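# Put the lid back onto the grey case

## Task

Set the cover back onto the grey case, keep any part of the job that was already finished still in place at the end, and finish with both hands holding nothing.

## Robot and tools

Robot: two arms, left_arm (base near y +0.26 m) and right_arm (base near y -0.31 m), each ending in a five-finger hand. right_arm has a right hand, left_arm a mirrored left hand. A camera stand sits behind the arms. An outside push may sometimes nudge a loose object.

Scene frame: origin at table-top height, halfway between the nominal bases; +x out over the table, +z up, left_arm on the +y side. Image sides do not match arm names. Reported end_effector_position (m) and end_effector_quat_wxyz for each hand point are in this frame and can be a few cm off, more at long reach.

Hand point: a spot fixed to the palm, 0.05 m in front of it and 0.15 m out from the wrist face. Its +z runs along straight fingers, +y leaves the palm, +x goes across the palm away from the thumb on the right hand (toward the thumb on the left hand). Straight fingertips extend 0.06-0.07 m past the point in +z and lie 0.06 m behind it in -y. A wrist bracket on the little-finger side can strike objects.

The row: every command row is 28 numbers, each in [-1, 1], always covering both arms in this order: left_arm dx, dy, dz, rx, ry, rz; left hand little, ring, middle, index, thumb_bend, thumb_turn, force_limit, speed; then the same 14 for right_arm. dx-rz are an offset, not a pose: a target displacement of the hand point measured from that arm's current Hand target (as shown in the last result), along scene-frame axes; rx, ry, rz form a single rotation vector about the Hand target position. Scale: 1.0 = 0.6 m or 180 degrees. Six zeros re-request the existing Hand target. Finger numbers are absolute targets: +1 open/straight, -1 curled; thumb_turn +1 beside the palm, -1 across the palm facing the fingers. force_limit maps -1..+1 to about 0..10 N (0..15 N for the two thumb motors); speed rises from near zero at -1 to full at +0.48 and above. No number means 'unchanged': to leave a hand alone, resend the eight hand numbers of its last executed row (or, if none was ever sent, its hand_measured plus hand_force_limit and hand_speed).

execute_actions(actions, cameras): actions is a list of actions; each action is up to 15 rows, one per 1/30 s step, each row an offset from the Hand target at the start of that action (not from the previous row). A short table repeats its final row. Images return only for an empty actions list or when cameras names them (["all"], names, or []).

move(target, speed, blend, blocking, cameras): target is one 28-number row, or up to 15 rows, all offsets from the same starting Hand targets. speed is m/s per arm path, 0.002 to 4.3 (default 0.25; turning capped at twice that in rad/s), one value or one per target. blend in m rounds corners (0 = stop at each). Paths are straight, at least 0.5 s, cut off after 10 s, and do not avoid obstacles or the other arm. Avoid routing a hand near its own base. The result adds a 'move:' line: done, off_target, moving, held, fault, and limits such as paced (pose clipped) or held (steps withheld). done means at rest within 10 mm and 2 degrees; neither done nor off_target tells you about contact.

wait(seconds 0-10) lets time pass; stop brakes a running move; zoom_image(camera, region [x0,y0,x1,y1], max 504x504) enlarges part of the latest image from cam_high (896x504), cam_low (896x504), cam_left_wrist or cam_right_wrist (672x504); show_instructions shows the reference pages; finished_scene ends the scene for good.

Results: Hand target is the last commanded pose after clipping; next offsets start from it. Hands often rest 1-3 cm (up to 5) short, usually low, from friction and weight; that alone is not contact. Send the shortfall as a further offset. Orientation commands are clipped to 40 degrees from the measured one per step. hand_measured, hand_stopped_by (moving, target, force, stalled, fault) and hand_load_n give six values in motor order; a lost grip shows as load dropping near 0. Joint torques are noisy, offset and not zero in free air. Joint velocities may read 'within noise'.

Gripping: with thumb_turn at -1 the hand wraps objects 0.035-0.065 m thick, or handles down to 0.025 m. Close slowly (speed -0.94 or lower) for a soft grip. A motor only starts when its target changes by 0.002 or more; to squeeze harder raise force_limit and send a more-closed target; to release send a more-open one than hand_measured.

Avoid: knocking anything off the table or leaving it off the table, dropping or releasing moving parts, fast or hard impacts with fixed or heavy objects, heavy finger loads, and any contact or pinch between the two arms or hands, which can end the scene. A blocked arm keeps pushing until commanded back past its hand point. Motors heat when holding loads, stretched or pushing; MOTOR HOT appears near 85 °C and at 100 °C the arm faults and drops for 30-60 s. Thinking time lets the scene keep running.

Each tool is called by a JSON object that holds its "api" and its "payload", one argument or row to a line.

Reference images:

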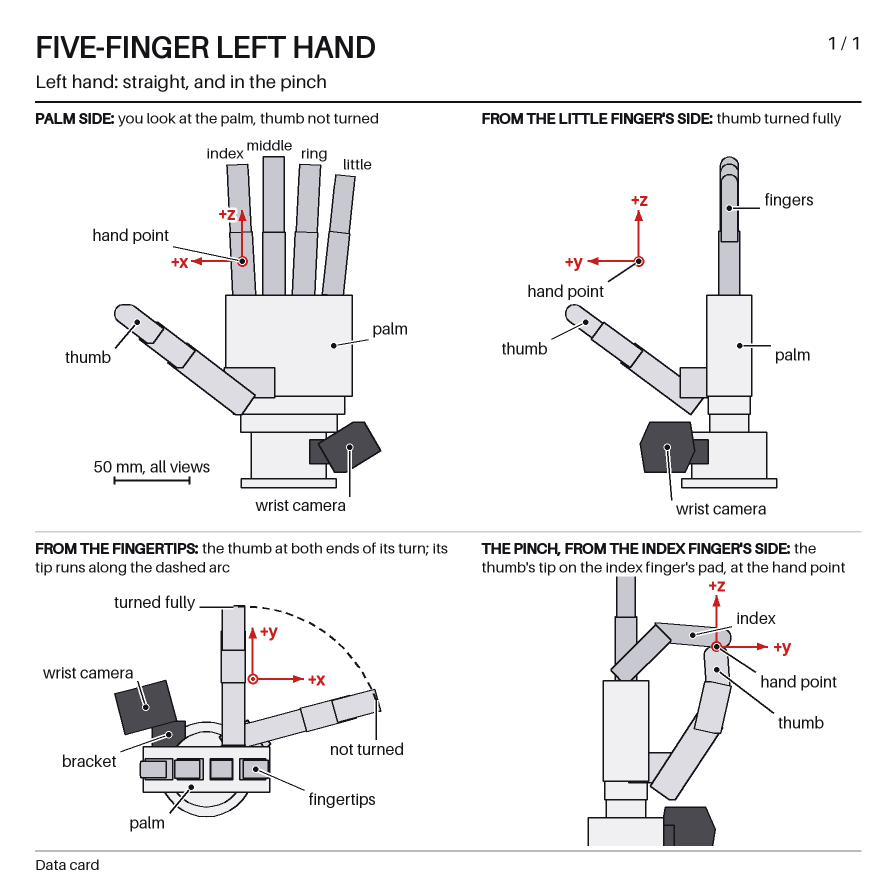

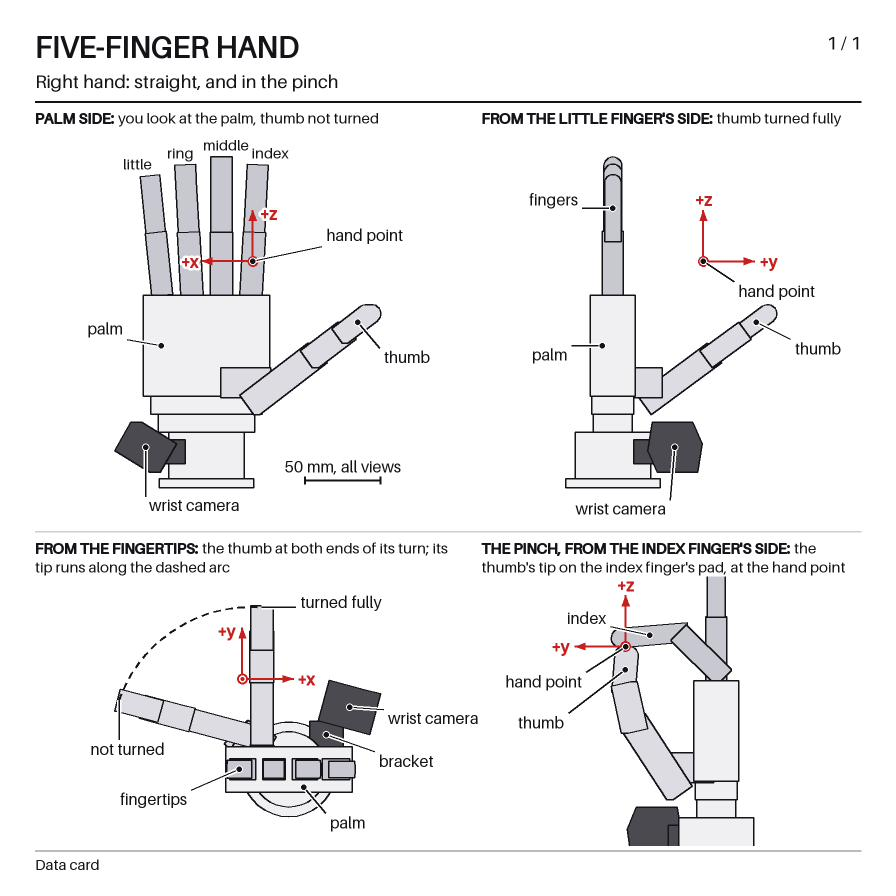

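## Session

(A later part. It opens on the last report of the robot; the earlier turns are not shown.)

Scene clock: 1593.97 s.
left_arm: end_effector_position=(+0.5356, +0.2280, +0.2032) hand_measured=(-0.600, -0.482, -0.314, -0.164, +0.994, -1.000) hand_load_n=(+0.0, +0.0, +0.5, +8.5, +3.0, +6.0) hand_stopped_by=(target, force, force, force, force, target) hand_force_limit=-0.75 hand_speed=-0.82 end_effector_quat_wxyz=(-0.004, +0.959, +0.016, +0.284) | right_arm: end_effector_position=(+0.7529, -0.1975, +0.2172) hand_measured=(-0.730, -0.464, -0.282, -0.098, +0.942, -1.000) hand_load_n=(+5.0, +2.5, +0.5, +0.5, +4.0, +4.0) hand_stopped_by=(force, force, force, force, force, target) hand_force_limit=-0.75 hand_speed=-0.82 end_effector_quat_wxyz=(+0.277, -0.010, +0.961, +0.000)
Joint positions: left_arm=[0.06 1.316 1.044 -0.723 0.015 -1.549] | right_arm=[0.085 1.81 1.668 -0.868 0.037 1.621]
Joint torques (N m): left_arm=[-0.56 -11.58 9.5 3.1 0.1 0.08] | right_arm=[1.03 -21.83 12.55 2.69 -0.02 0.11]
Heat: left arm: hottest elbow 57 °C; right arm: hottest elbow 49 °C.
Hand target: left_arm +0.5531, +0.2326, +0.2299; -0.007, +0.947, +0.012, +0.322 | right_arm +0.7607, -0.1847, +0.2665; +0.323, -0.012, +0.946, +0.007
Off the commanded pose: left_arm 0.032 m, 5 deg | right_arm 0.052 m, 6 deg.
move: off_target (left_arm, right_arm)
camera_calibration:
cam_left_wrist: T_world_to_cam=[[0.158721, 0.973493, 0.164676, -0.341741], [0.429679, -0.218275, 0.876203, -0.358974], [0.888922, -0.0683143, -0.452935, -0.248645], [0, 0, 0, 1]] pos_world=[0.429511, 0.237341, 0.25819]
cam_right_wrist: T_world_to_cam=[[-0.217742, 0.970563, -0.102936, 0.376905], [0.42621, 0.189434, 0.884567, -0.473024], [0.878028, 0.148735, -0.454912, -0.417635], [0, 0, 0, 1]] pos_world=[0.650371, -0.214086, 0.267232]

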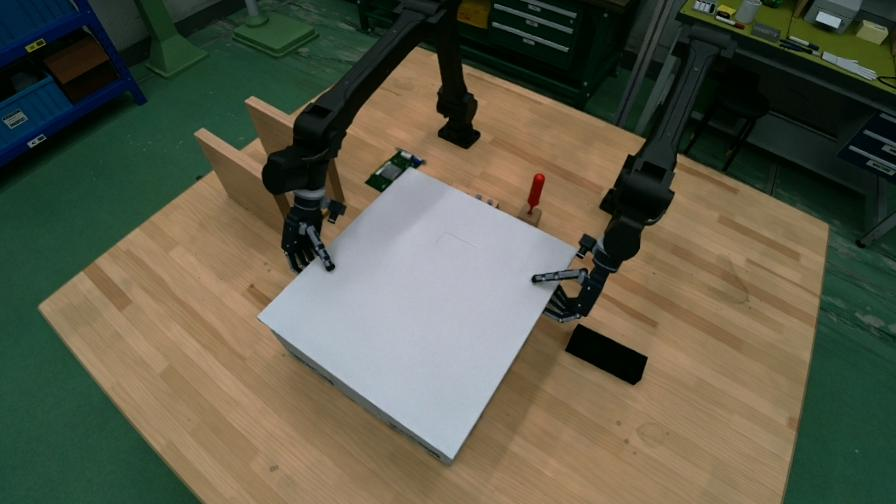

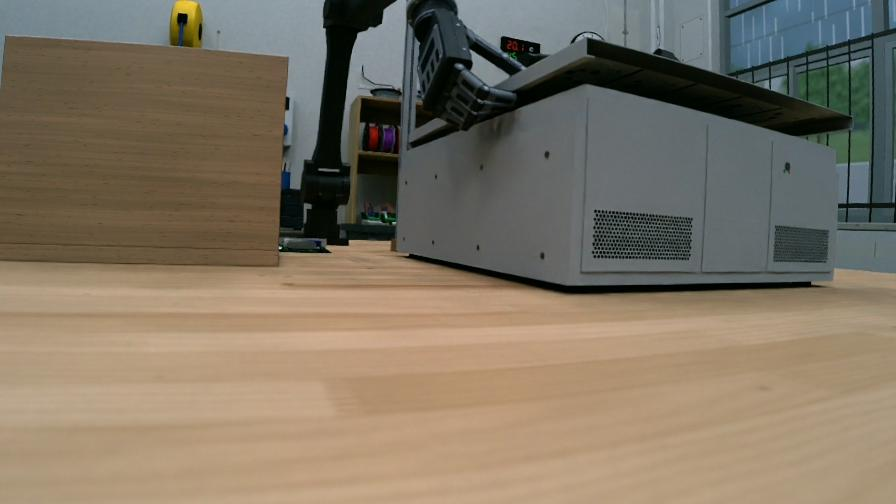

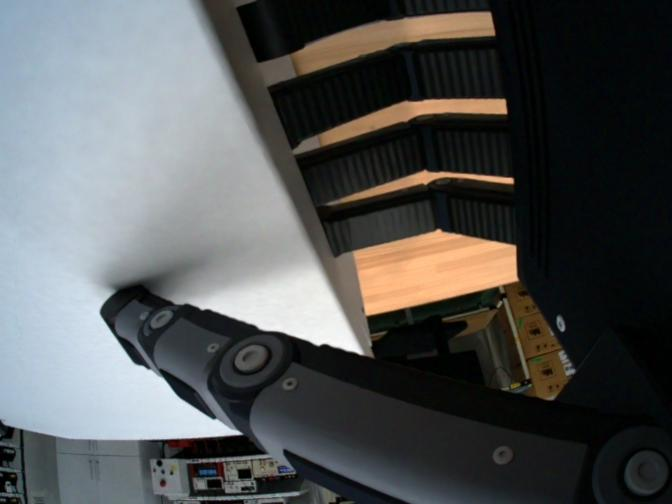

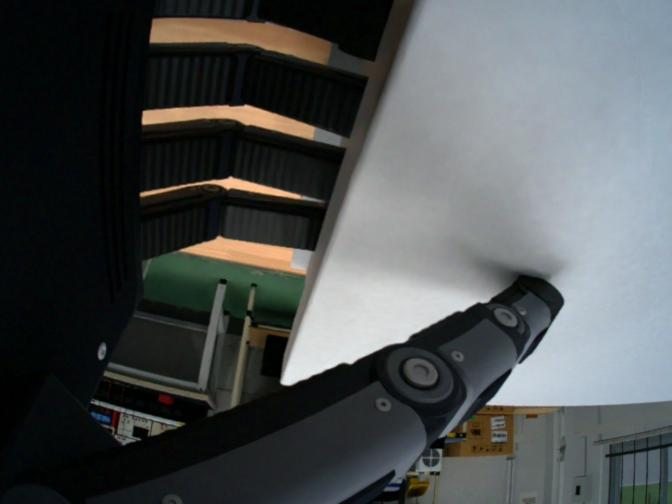

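{"api": "move", "payload": {
  "target": [0.003,-0.025,0,0,0,0,-0.6,-0.5,-0.4,-0.3,-0.2,-1,-0.75,-0.82, 0.003,-0.03,-0.04,0,0,0,-0.95,-0.5,-0.4,-0.3,-0.2,-1,-0.75,-0.82],
  "speed": 0.04,
  "cameras": ["all"]
}}

{"api": "zoom_image", "payload": {
  "camera": "cam_low",
  "region": [530, 20, 650, 120]
}}

{"api": "zoom_image", "payload": {
  "camera": "cam_low",
  "region": [780, 80, 880, 180]
}}

{"api": "zoom_image", "payload": {
  "camera": "cam_low",
  "region": [380, 80, 480, 180]
}}

Scene clock: 1633.70 s.
left_arm: end_effector_position=(+0.5366, +0.2258, +0.2030) hand_measured=(-0.600, -0.482, -0.314, -0.164, +0.994, -1.000) hand_load_n=(+0.5, +0.0, +1.0, +8.0, +2.5, +4.5) hand_stopped_by=(target, force, force, force, force, target) hand_force_limit=-0.75 hand_speed=-0.82 end_effector_quat_wxyz=(-0.010, +0.958, +0.018, +0.285) | right_arm: end_effector_position=(+0.7558, -0.1984, +0.2157) hand_measured=(-0.730, -0.464, -0.282, -0.096, +0.942, -1.000) hand_load_n=(+0.5, -0.5, +0.5, +3.0, +3.5, +4.0) hand_stopped_by=(force, force, force, force, force, target) hand_force_limit=-0.75 hand_speed=-0.82 end_effector_quat_wxyz=(+0.293, -0.009, +0.956, +0.007)
Joint positions: left_arm=[0.049 1.316 1.044 -0.721 -0.002 -1.558] | right_arm=[0.08 1.803 1.636 -0.81 0.024 1.621]
Joint torques (N m): left_arm=[-1.73 -11.87 9.68 2.99 0 -0.15] | right_arm=[-0.73 -20.13 11.14 2.82 -0.15 -0.14]
Heat: left arm: hottest elbow 55 °C; right arm: hottest elbow 52 °C.
Hand target: left_arm +0.5549, +0.2177, +0.2299; -0.007, +0.946, +0.012, +0.322 | right_arm +0.7626, -0.2028, +0.2427; +0.323, -0.012, +0.946, +0.007
Off the commanded pose: left_arm 0.034 m, 5 deg | right_arm 0.028 m, 4 deg.
move: off_target (left_arm, right_arm)
camera_calibration:
cam_left_wrist: T_world_to_cam=[[0.152309, 0.972889, 0.174037, -0.337993], [0.429537, -0.223752, 0.87489, -0.358119], [0.890112, -0.0584984, -0.451971, -0.25278], [0, 0, 0, 1]] pos_world=[0.430307, 0.233913, 0.257889]
cam_right_wrist: T_world_to_cam=[[-0.21652, 0.971463, -0.0968477, 0.37614], [0.396755, 0.178198, 0.900461, -0.456207], [0.892023, 0.156543, -0.424017, -0.436472], [0, 0, 0, 1]] pos_world=[0.651787, -0.215785, 0.262154]

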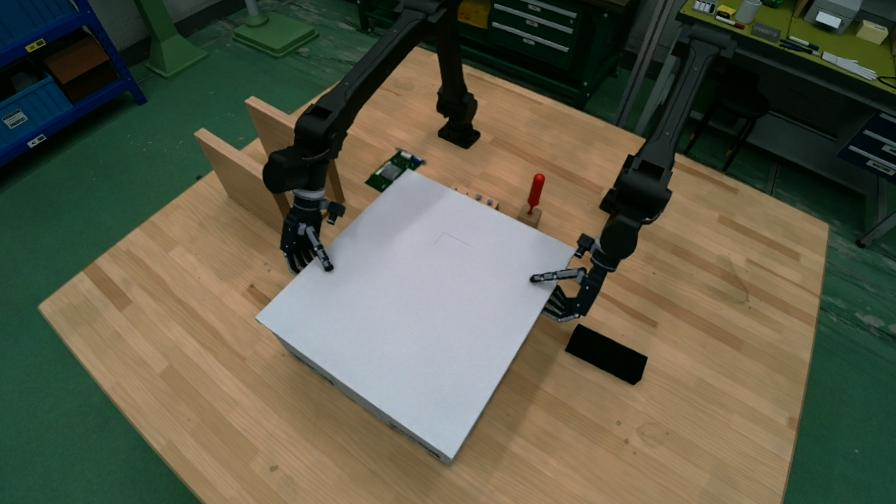

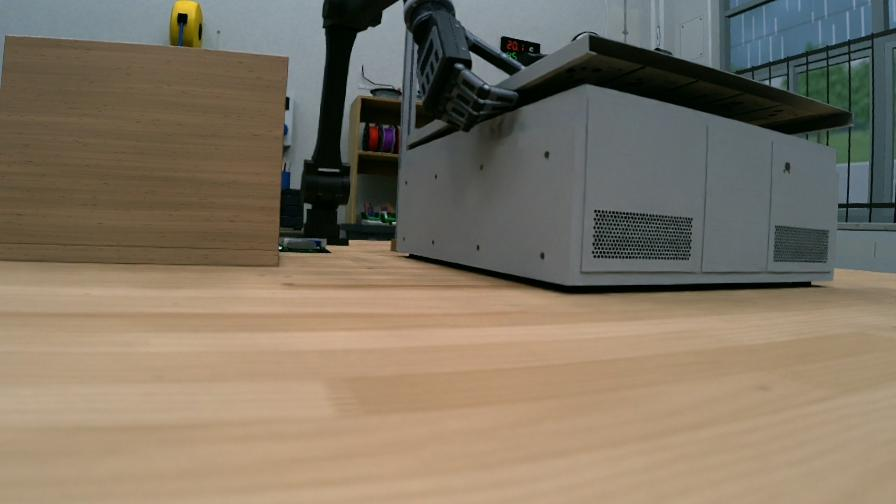

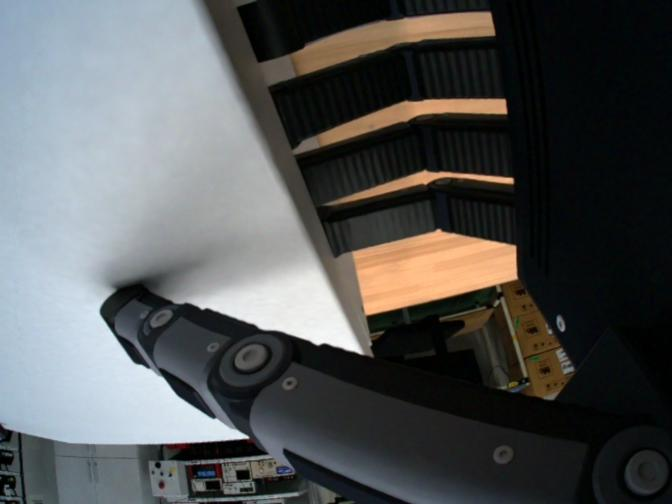

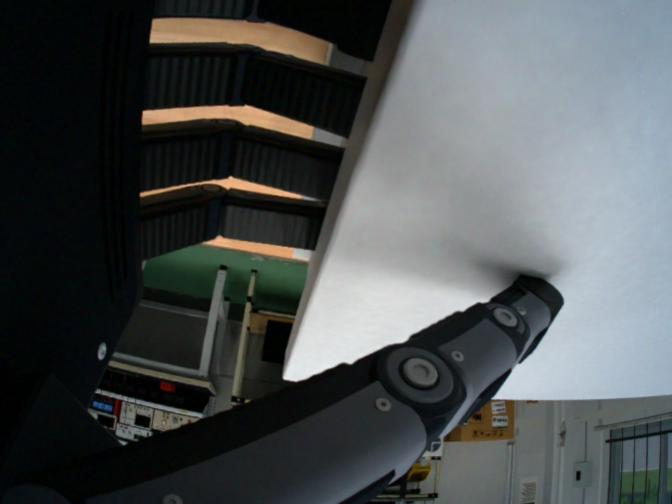

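Scaled by 4.200 from the camera's 896x504 image, which has a finer 1280x720 frame.

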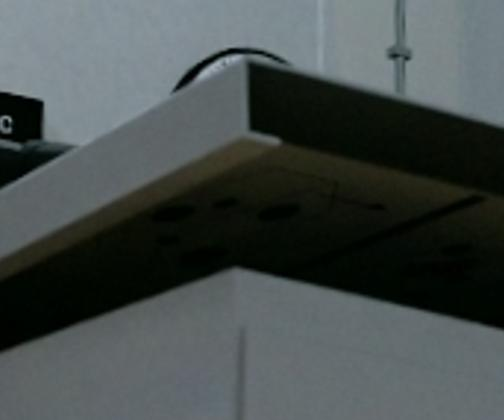

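Scaled by 5.040 from the camera's 896x504 image, which has a finer 1280x720 frame.

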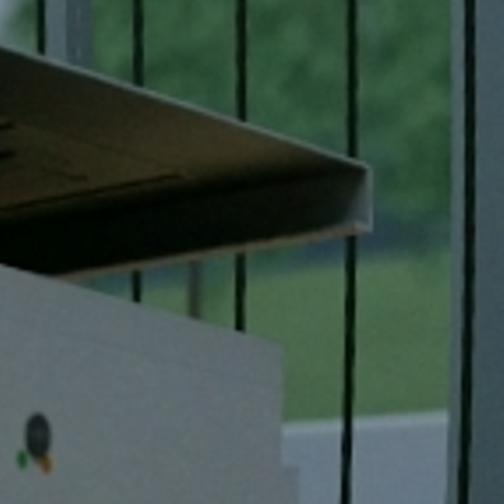

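Scaled by 5.040 from the camera's 896x504 image, which has a finer 1280x720 frame.

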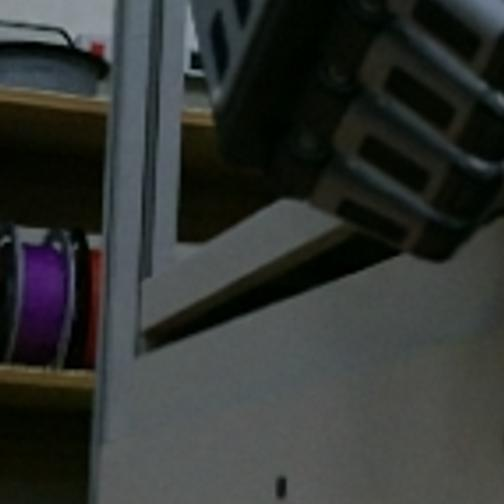

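{"api": "move", "payload": {
  "target": [0,0,-0.01,0,0.014,0,-0.6,-0.5,-0.4,-0.3,-0.2,-1,-0.75,-0.82, 0,0,-0.02,0,0.018,0,-0.95,-0.5,-0.4,-0.3,-0.2,-1,-0.75,-0.82],
  "speed": 0.04,
  "cameras": ["cam_low","cam_high","cam_left_wrist","cam_right_wrist"]
}}

{"api": "zoom_image", "payload": {
  "camera": "cam_low",
  "region": [530, 20, 650, 120]
}}

{"api": "zoom_image", "payload": {
  "camera": "cam_low",
  "region": [780, 80, 880, 180]
}}

{"api": "zoom_image", "payload": {
  "camera": "cam_low",
  "region": [380, 80, 480, 180]
}}

Scene clock: 1653.87 s.
left_arm: end_effector_position=(+0.5352, +0.2241, +0.1946) hand_measured=(-0.600, -0.482, -0.314, -0.164, +0.994, -1.000) hand_load_n=(+0.0, +0.0, +2.0, +6.5, +2.5, +3.5) hand_stopped_by=(target, force, force, force, force, target) hand_force_limit=-0.75 hand_speed=-0.82 end_effector_quat_wxyz=(-0.009, +0.962, +0.017, +0.273) | right_arm: end_effector_position=(+0.7533, -0.2007, +0.2133) hand_measured=(-0.730, -0.464, -0.282, -0.096, +0.942, -1.000) hand_load_n=(+1.0, -1.0, +0.5, +1.5, +2.0, +1.5) hand_stopped_by=(force, force, force, force, force, target) hand_force_limit=-0.75 hand_speed=-0.82 end_effector_quat_wxyz=(+0.286, -0.008, +0.958, +0.006)
Joint positions: left_arm=[0.046 1.329 1.044 -0.731 -0.002 -1.56] | right_arm=[0.077 1.803 1.636 -0.824 0.024 1.621]
Joint torques (N m): left_arm=[-1.9 -10.93 11.21 1.29 -0.12 -0.18] | right_arm=[-0.56 -17.26 14.53 0.64 -0.32 -0.12]
Heat: left arm: hottest elbow 55 °C; right arm: hottest elbow 49 °C.
Hand target: left_arm +0.5548, +0.2176, +0.2238; -0.007, +0.953, +0.012, +0.301 | right_arm +0.7625, -0.2028, +0.2307; +0.296, -0.012, +0.955, +0.007
Off the commanded pose: left_arm 0.036 m, 3 deg | right_arm 0.020 m, 1 deg.
move: off_target (left_arm, right_arm)
camera_calibration:
cam_left_wrist: T_world_to_cam=[[0.15781, 0.97302, 0.168308, -0.336645], [0.449757, -0.222563, 0.864976, -0.359663], [0.879099, -0.0608043, -0.472746, -0.244966], [0, 0, 0, 1]] pos_world=[0.430237, 0.23262, 0.251953]
cam_right_wrist: T_world_to_cam=[[-0.215129, 0.971989, -0.0946364, 0.376301], [0.409551, 0.177766, 0.8948, -0.46113], [0.886559, 0.153739, -0.436322, -0.4287], [0, 0, 0, 1]] pos_world=[0.649877, -0.21788, 0.26118]

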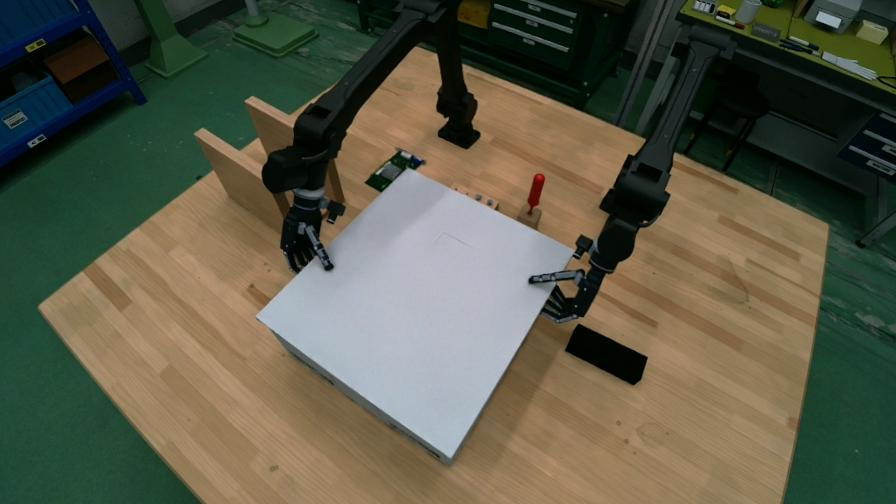

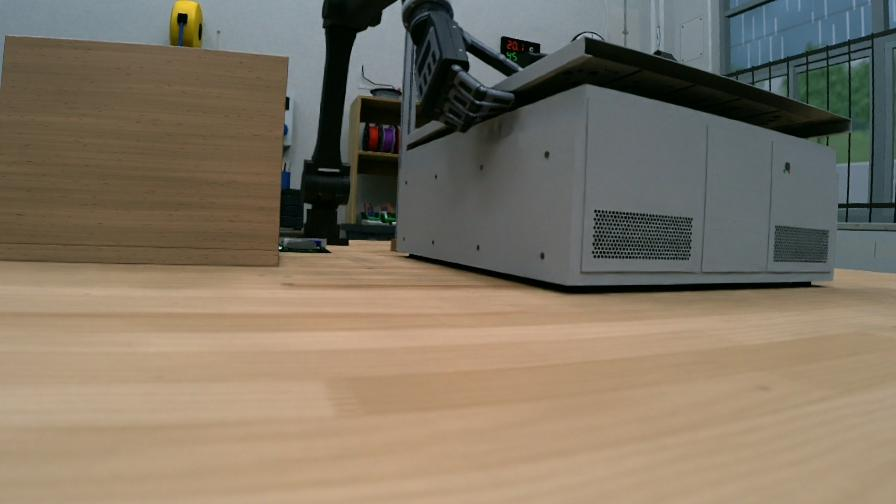

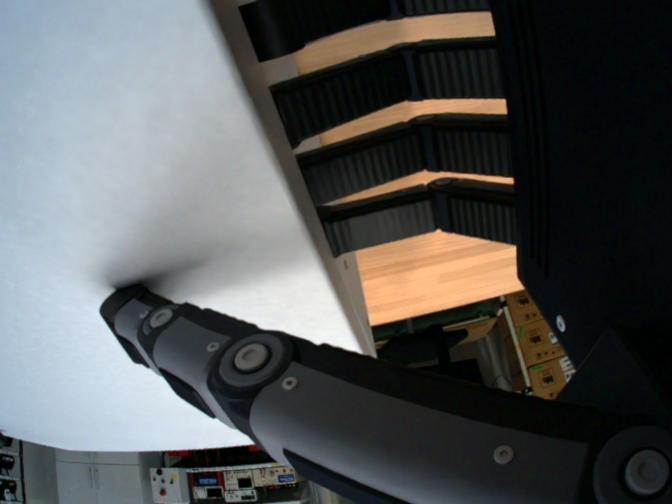

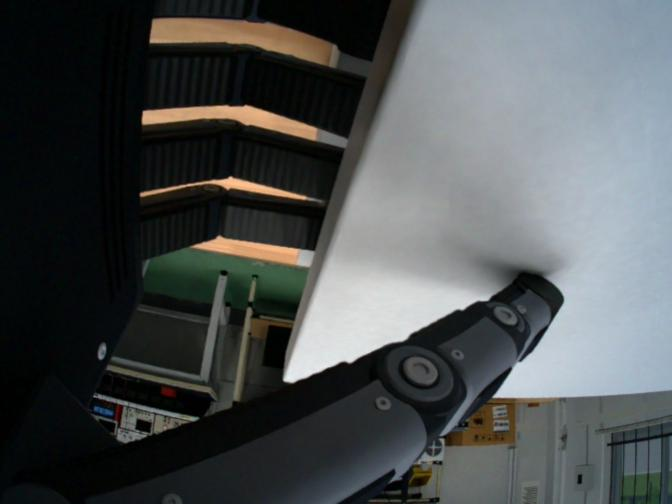

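Scaled by 4.200 from the camera's 896x504 image, which has a finer 1280x720 frame.

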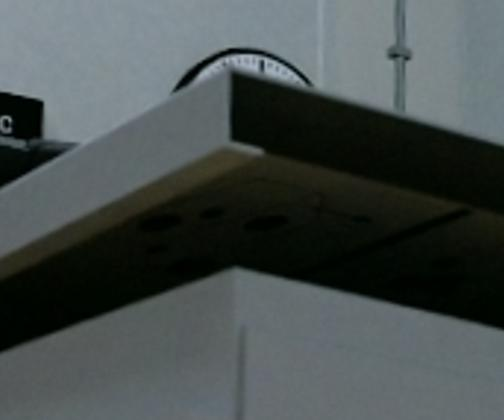

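Scaled by 5.040 from the camera's 896x504 image, which has a finer 1280x720 frame.

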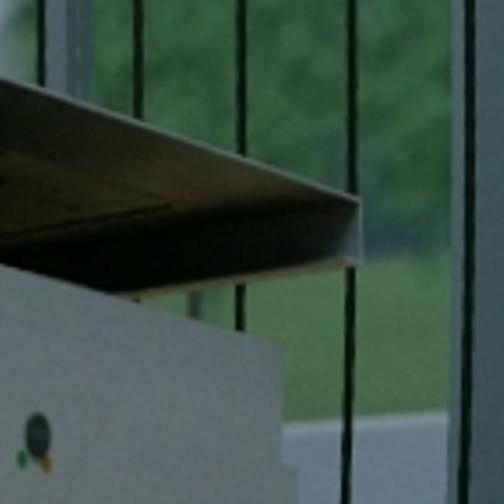

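Scaled by 5.040 from the camera's 896x504 image, which has a finer 1280x720 frame.

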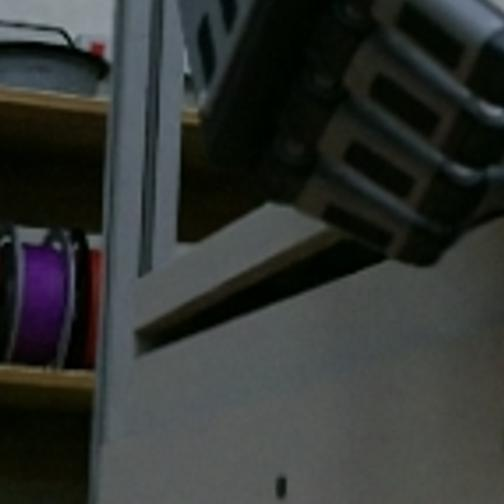

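{"api": "move", "payload": {
  "target": [0,0,-0.015,0,0.012,0,-0.6,-0.5,-0.4,-0.3,-0.2,-1,-0.75,-0.82, 0,0,-0.04,0,0.016,0,-0.95,-0.5,-0.4,-0.3,-0.2,-1,-0.75,-0.82],
  "speed": 0.03,
  "cameras": ["cam_low","cam_high","cam_left_wrist","cam_right_wrist"]
}}

{"api": "zoom_image", "payload": {
  "camera": "cam_low",
  "region": [530, 20, 650, 120]
}}

{"api": "zoom_image", "payload": {
  "camera": "cam_low",
  "region": [780, 80, 880, 180]
}}

{"api": "zoom_image", "payload": {
  "camera": "cam_low",
  "region": [380, 80, 480, 180]
}}

Scene clock: 1668.23 s.
left_arm: end_effector_position=(+0.5341, +0.2238, +0.1904) hand_measured=(-0.600, -0.482, -0.314, -0.164, +0.994, -1.000) hand_load_n=(+0.5, +0.0, +2.5, +7.5, +3.0, +4.0) hand_stopped_by=(target, force, force, force, force, target) hand_force_limit=-0.75 hand_speed=-0.82 end_effector_quat_wxyz=(-0.007, +0.965, +0.019, +0.260) | right_arm: end_effector_position=(+0.7534, -0.2010, +0.2111) hand_measured=(-0.730, -0.464, -0.282, -0.096, +0.942, -1.000) hand_load_n=(+0.0, -1.5, -1.5, +1.0, +0.0, +0.5) hand_stopped_by=(force, force, force, force, force, target) hand_force_limit=-0.75 hand_speed=-0.82 end_effector_quat_wxyz=(+0.277, -0.008, +0.961, +0.008)
Joint positions: left_arm=[0.046 1.341 1.055 -0.758 -0.001 -1.565] | right_arm=[0.075 1.813 1.654 -0.851 0.019 1.621]
Joint torques (N m): left_arm=[-1.79 -10.46 11.52 1.24 -0.17 -0.07] | right_arm=[-0.62 -15.33 13.59 0.76 -0.3 -0.11]
Heat: left arm: hottest elbow 56 °C; right arm: hottest elbow 49 °C.
Hand target: left_arm +0.5549, +0.2177, +0.2151; -0.008, +0.959, +0.012, +0.284 | right_arm +0.7625, -0.2028, +0.2064; +0.272, -0.012, +0.962, +0.008
Off the commanded pose: left_arm 0.033 m, 3 deg | right_arm 0.010 m, 1 deg.
move: off_target (left_arm)
camera_calibration:
cam_left_wrist: T_world_to_cam=[[0.158616, 0.974425, 0.159177, -0.334466], [0.473615, -0.21655, 0.853695, -0.367558], [0.866331, -0.0600211, -0.495851, -0.234942], [0, 0, 0, 1]] pos_world=[0.43067, 0.232216, 0.250526]
cam_right_wrist: T_world_to_cam=[[-0.217691, 0.972023, -0.0882181, 0.376888], [0.427235, 0.176167, 0.886812, -0.471091], [0.877542, 0.155361, -0.453633, -0.41885], [0, 0, 0, 1]] pos_world=[0.65087, -0.21828, 0.261013]

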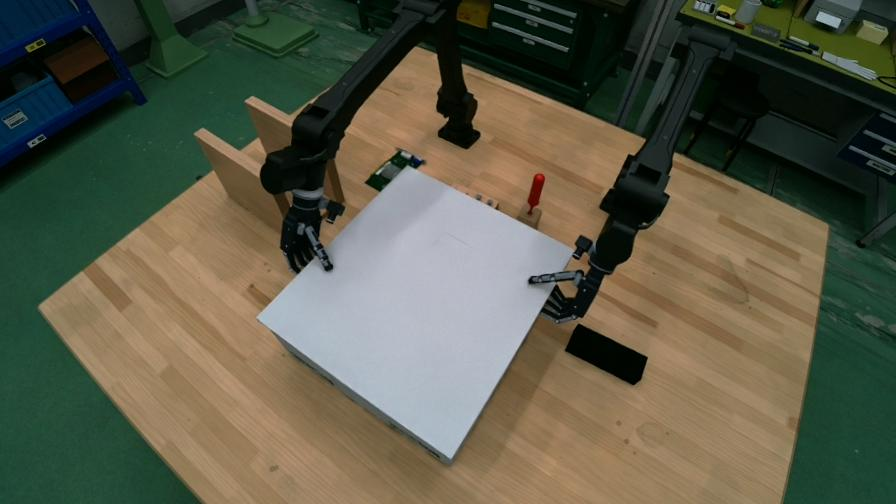

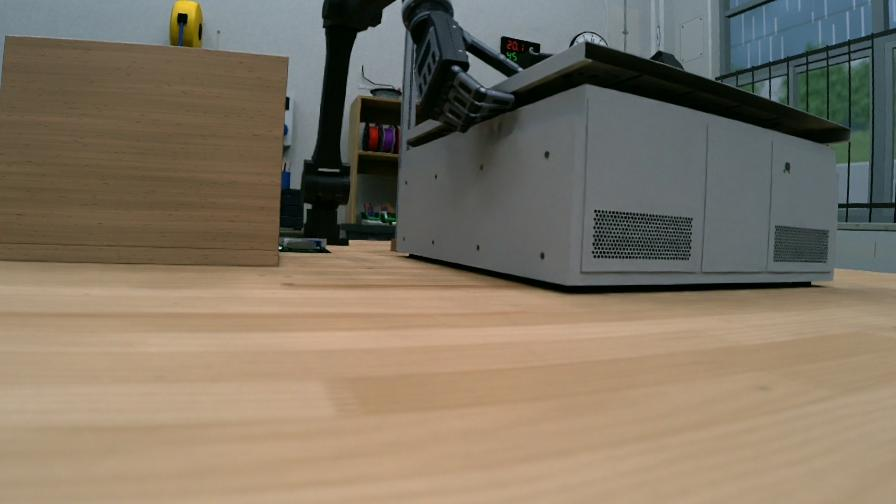

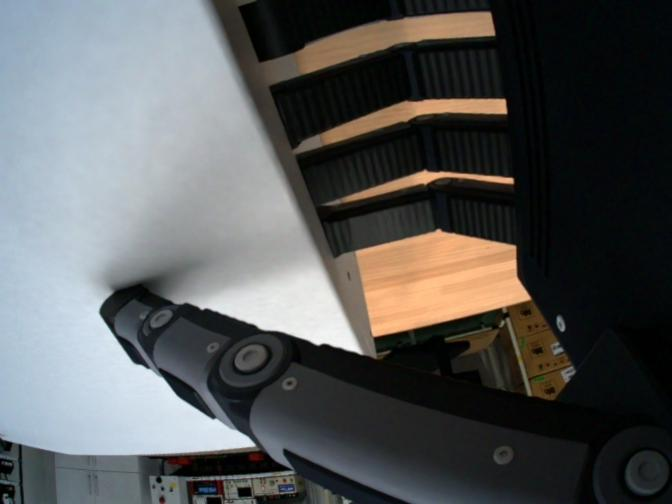

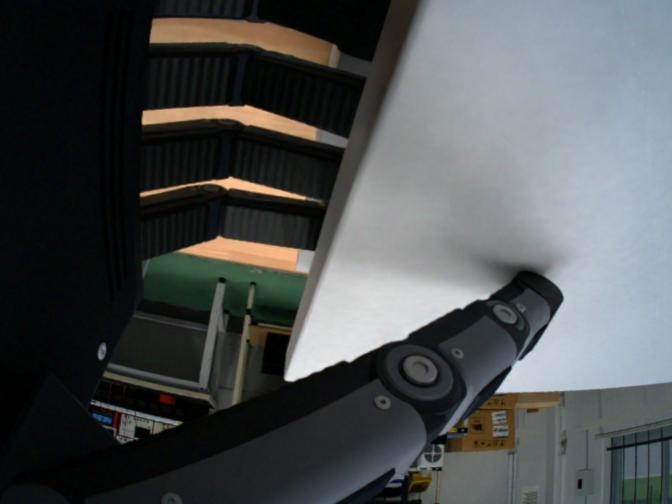

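Scaled by 4.200 from the camera's 896x504 image, which has a finer 1280x720 frame.

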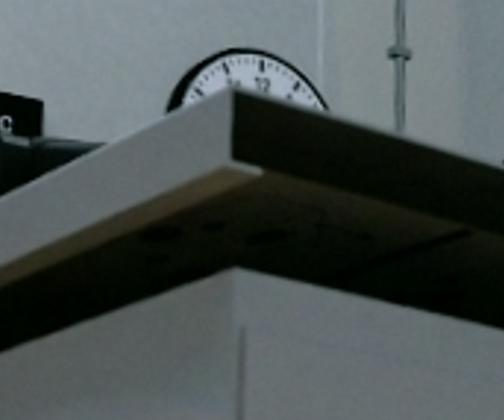

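Scaled by 5.040 from the camera's 896x504 image, which has a finer 1280x720 frame.

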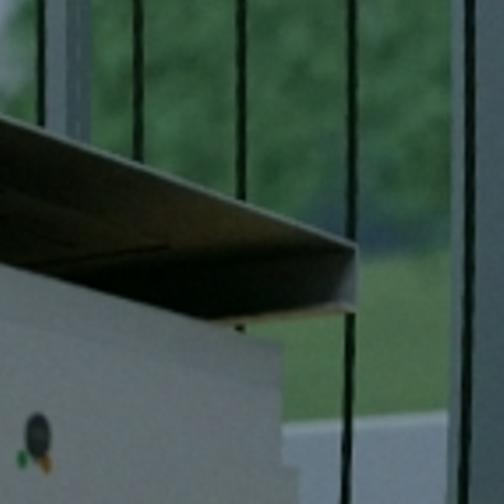

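Scaled by 5.040 from the camera's 896x504 image, which has a finer 1280x720 frame.

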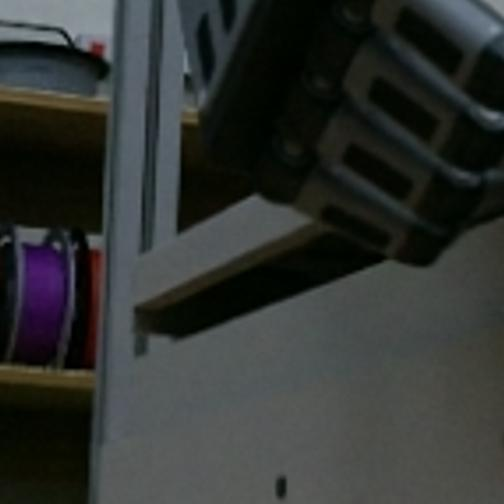

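{"api": "move", "payload": {
  "target": [0,0,0,0,0,0,-0.6,-0.5,-0.4,-0.3,-0.2,-1,-0.75,-0.82, 0,-0.022,0.005,0,0,0,-0.95,-0.5,-0.4,-0.3,-0.2,-1,-0.75,-0.82],
  "speed": 0.03,
  "cameras": ["cam_low","cam_high","cam_left_wrist","cam_right_wrist"]
}}

{"api": "zoom_image", "payload": {
  "camera": "cam_low",
  "region": [530, 20, 650, 120]
}}

{"api": "zoom_image", "payload": {
  "camera": "cam_low",
  "region": [780, 80, 880, 180]
}}

{"api": "zoom_image", "payload": {
  "camera": "cam_right_wrist",
  "region": [190, 0, 450, 400]
}}

Scene clock: 1701.87 s.
left_arm: end_effector_position=(+0.5340, +0.2237, +0.1900) hand_measured=(-0.600, -0.482, -0.314, -0.164, +0.994, -1.000) hand_load_n=(+0.0, +0.0, +2.5, +7.5, +3.0, +4.5) hand_stopped_by=(target, force, force, force, force, target) hand_force_limit=-0.75 hand_speed=-0.82 end_effector_quat_wxyz=(-0.007, +0.965, +0.019, +0.260) | right_arm: end_effector_position=(+0.7538, -0.2038, +0.2114) hand_measured=(-0.730, -0.464, -0.282, -0.098, +0.942, -1.000) hand_load_n=(+0.0, -1.0, -1.0, +1.0, +0.0, +0.0) hand_stopped_by=(force, force, force, force, force, target) hand_force_limit=-0.75 hand_speed=-0.82 end_effector_quat_wxyz=(+0.276, -0.007, +0.961, +0.014)
Joint positions: left_arm=[0.046 1.342 1.055 -0.758 0 -1.565] | right_arm=[0.066 1.815 1.657 -0.853 0.002 1.618]
Joint torques (N m): left_arm=[-1.67 -10.46 11.55 1.22 -0.24 -0.07] | right_arm=[-1.44 -15.74 13.6 0.59 -0.05 -0.27]
Heat: left arm: hottest elbow 57 °C; right arm: hottest elbow 50 °C.
Hand target: left_arm +0.5549, +0.2177, +0.2148; -0.008, +0.959, +0.012, +0.283 | right_arm +0.7626, -0.2158, +0.2097; +0.272, -0.012, +0.962, +0.008
Off the commanded pose: left_arm 0.033 m, 3 deg | right_arm 0.015 m, 1 deg.
move: off_target (left_arm, right_arm)
camera_calibration:
cam_left_wrist: T_world_to_cam=[[0.159205, 0.97447, 0.158312, -0.334371], [0.474541, -0.216153, 0.853281, -0.367714], [0.865716, -0.0607214, -0.496838, -0.234422], [0, 0, 0, 1]] pos_world=[0.430672, 0.232118, 0.250229]
cam_right_wrist: T_world_to_cam=[[-0.220604, 0.972496, -0.0747326, 0.379224], [0.428915, 0.165539, 0.888048, -0.474798], [0.875994, 0.163853, -0.453637, -0.415718], [0, 0, 0, 1]] pos_world=[0.651473, -0.22208, 0.261399]

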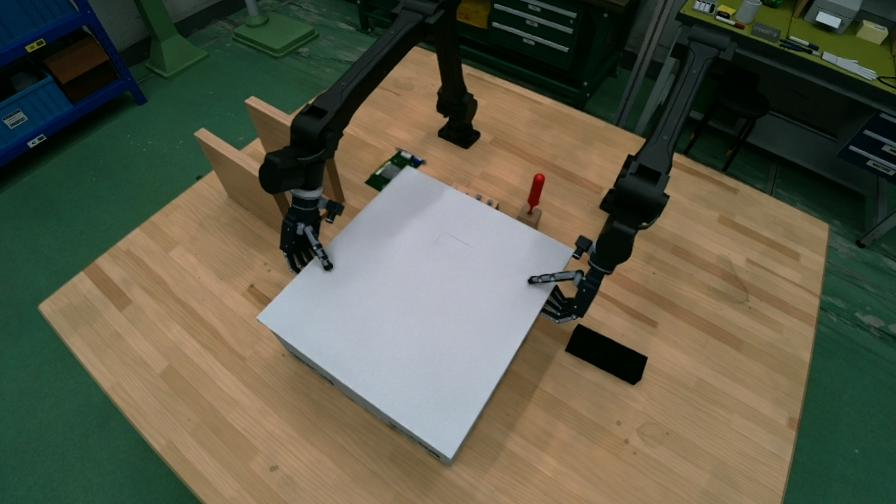

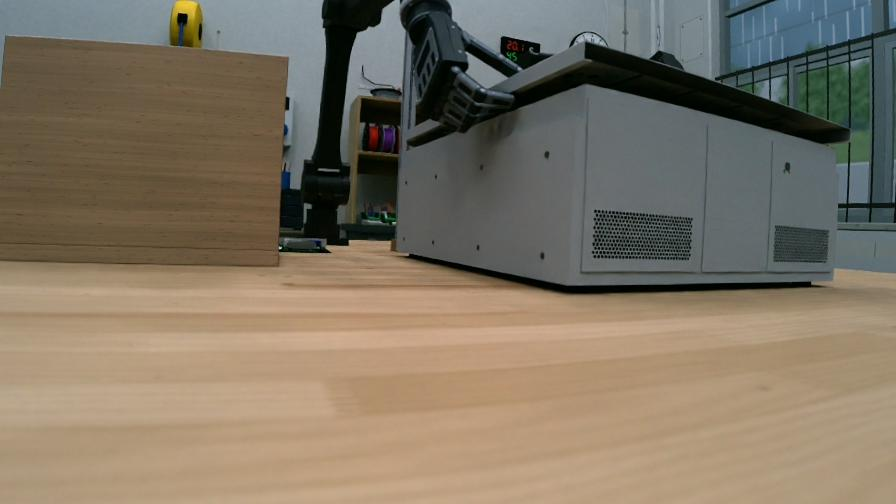

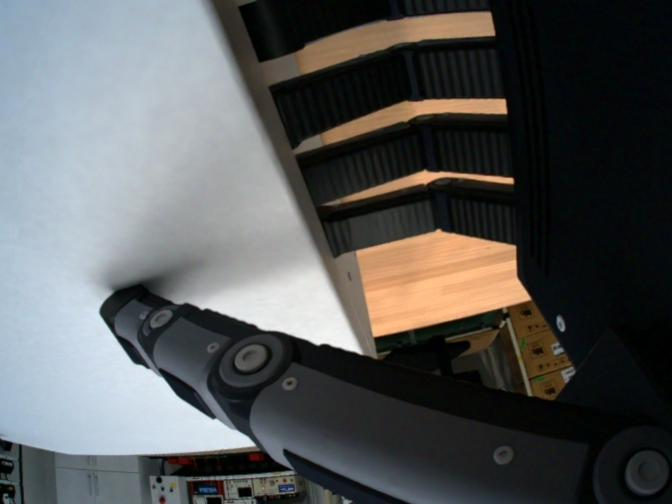

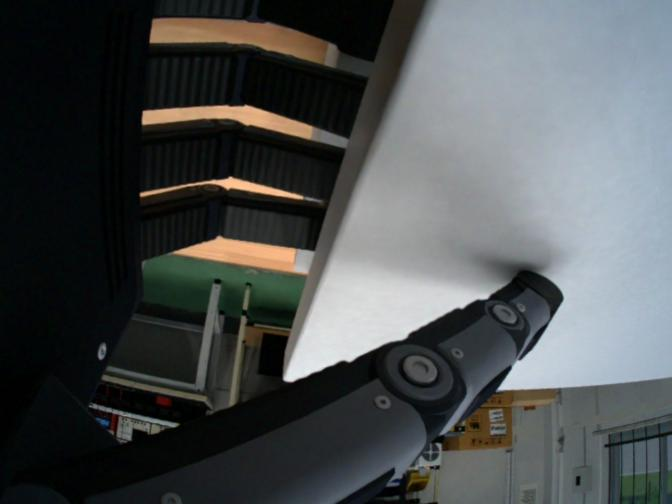

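Scaled by 4.200 from the camera's 896x504 image, which has a finer 1280x720 frame.

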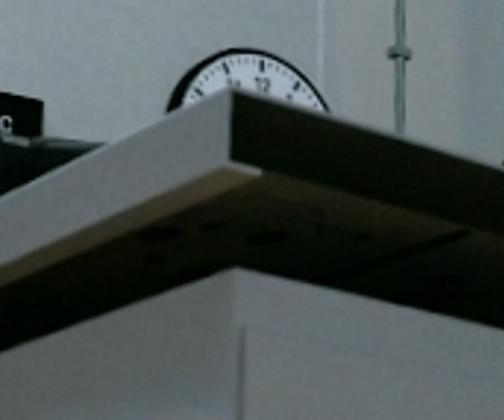

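Scaled by 5.040 from the camera's 896x504 image, which has a finer 1280x720 frame.

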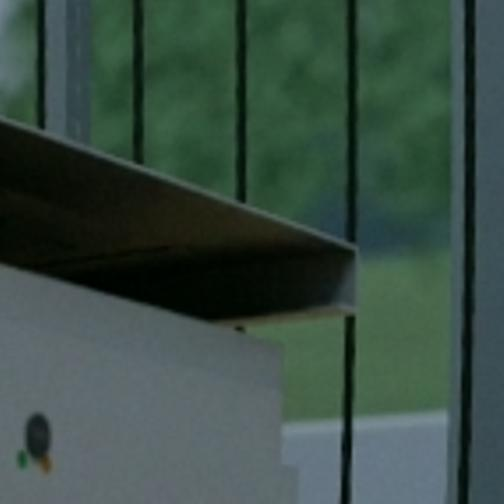

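Scaled by 1.260 from the camera's 672x504 image, which has a finer 960x720 frame.

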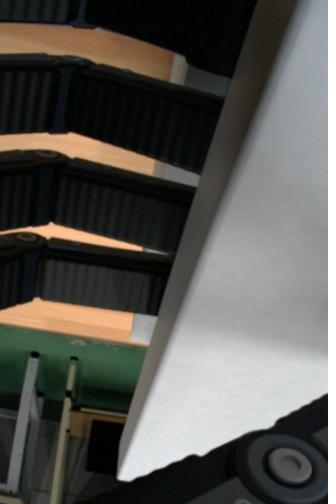

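{"api": "move", "payload": {
  "target": [0,0,0,0,0,0,-0.6,-0.5,-0.4,-0.3,-0.2,-1,-0.75,-0.82, 0,-0.022,0.004,0,0,0,-0.95,-0.5,-0.4,-0.3,-0.2,-1,-0.75,-0.82],
  "speed": 0.03,
  "cameras": ["cam_low","cam_right_wrist"]
}}

{"api": "zoom_image", "payload": {
  "camera": "cam_low",
  "region": [530, 20, 650, 120]
}}

{"api": "zoom_image", "payload": {
  "camera": "cam_low",
  "region": [780, 80, 880, 180]
}}

{"api": "zoom_image", "payload": {
  "camera": "cam_right_wrist",
  "region": [190, 0, 450, 400]
}}

Scene clock: 1714.20 s.
left_arm: end_effector_position=(+0.5343, +0.2216, +0.1899) hand_measured=(-0.600, -0.482, -0.314, -0.164, +0.994, -1.000) hand_load_n=(+0.0, +0.0, +2.5, +7.5, +3.0, +4.0) hand_stopped_by=(target, force, force, force, force, target) hand_force_limit=-0.75 hand_speed=-0.82 end_effector_quat_wxyz=(-0.005, +0.966, +0.018, +0.260) | right_arm: end_effector_position=(+0.7520, -0.2081, +0.2102) hand_measured=(-0.730, -0.464, -0.282, -0.098, +0.942, -1.000) hand_load_n=(+0.0, +1.5, -2.5, +0.5, +0.0, +0.0) hand_stopped_by=(force, force, force, force, force, target) hand_force_limit=-0.75 hand_speed=-0.82 end_effector_quat_wxyz=(+0.272, -0.014, +0.962, +0.018)
Joint positions: left_arm=[0.043 1.343 1.056 -0.758 0.002 -1.566] | right_arm=[0.055 1.816 1.657 -0.859 -0.015 1.598]
Joint torques (N m): left_arm=[-1.44 -10.81 11.7 1.21 -0.29 -0.11] | right_arm=[-2.14 -16.15 13.83 0.53 0.18 -0.27]
Heat: left arm: hottest elbow 58 °C; right arm: hottest elbow 52 °C.
Hand target: left_arm +0.5549, +0.2177, +0.2150; -0.008, +0.959, +0.012, +0.284 | right_arm +0.7626, -0.2292, +0.2119; +0.272, -0.012, +0.962, +0.007
Off the commanded pose: left_arm 0.033 m, 3 deg | right_arm 0.024 m, 1 deg.
move: off_target (left_arm, right_arm)
camera_calibration:
cam_right_wrist: T_world_to_cam=[[-0.235327, 0.969395, -0.0699544, 0.392296], [0.43229, 0.168862, 0.885783, -0.473542], [0.870486, 0.178208, -0.458798, -0.405825], [0, 0, 0, 1]] pos_world=[0.650291, -0.228005, 0.260706]
Images, in order (width x height): cam_low 896x504, cam_right_wrist 672x504.

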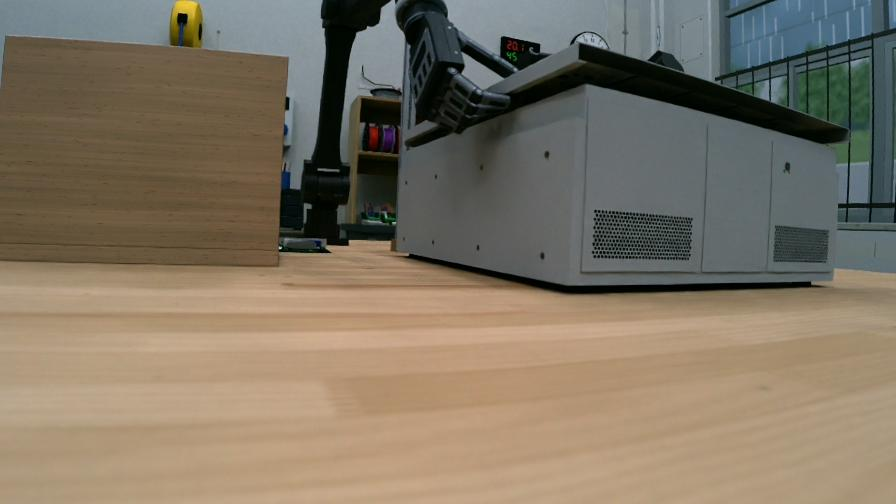

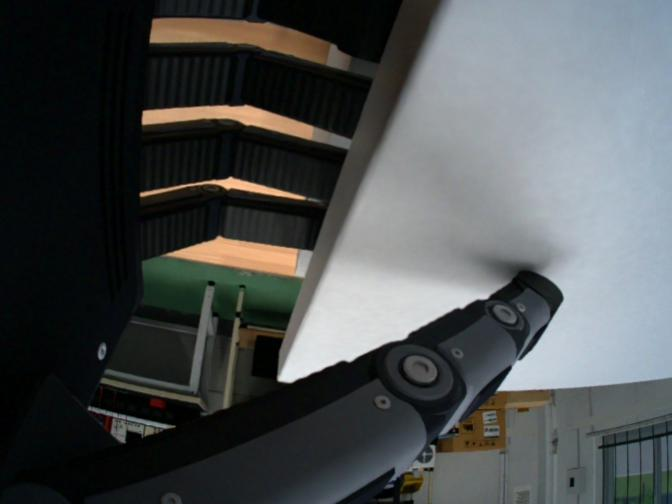

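Scaled by 4.200 from the camera's 896x504 image, which has a finer 1280x720 frame.

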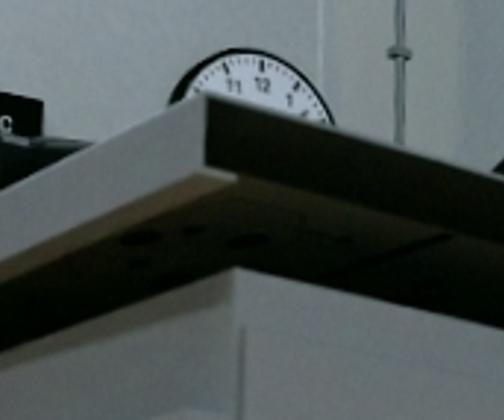

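Scaled by 5.040 from the camera's 896x504 image, which has a finer 1280x720 frame.

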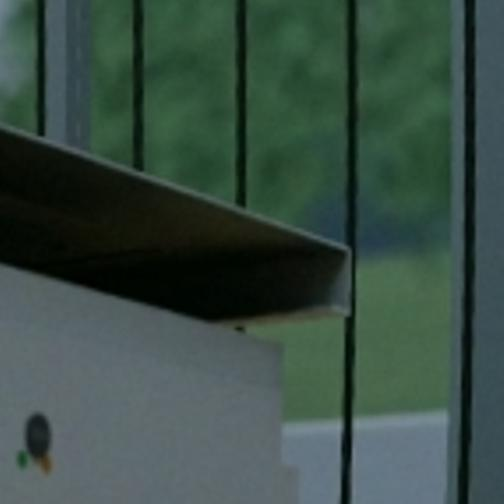

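Scaled by 1.260 from the camera's 672x504 image, which has a finer 960x720 frame.

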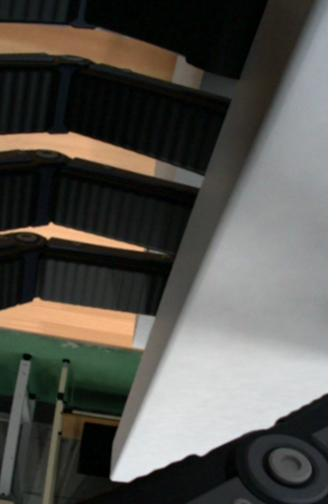

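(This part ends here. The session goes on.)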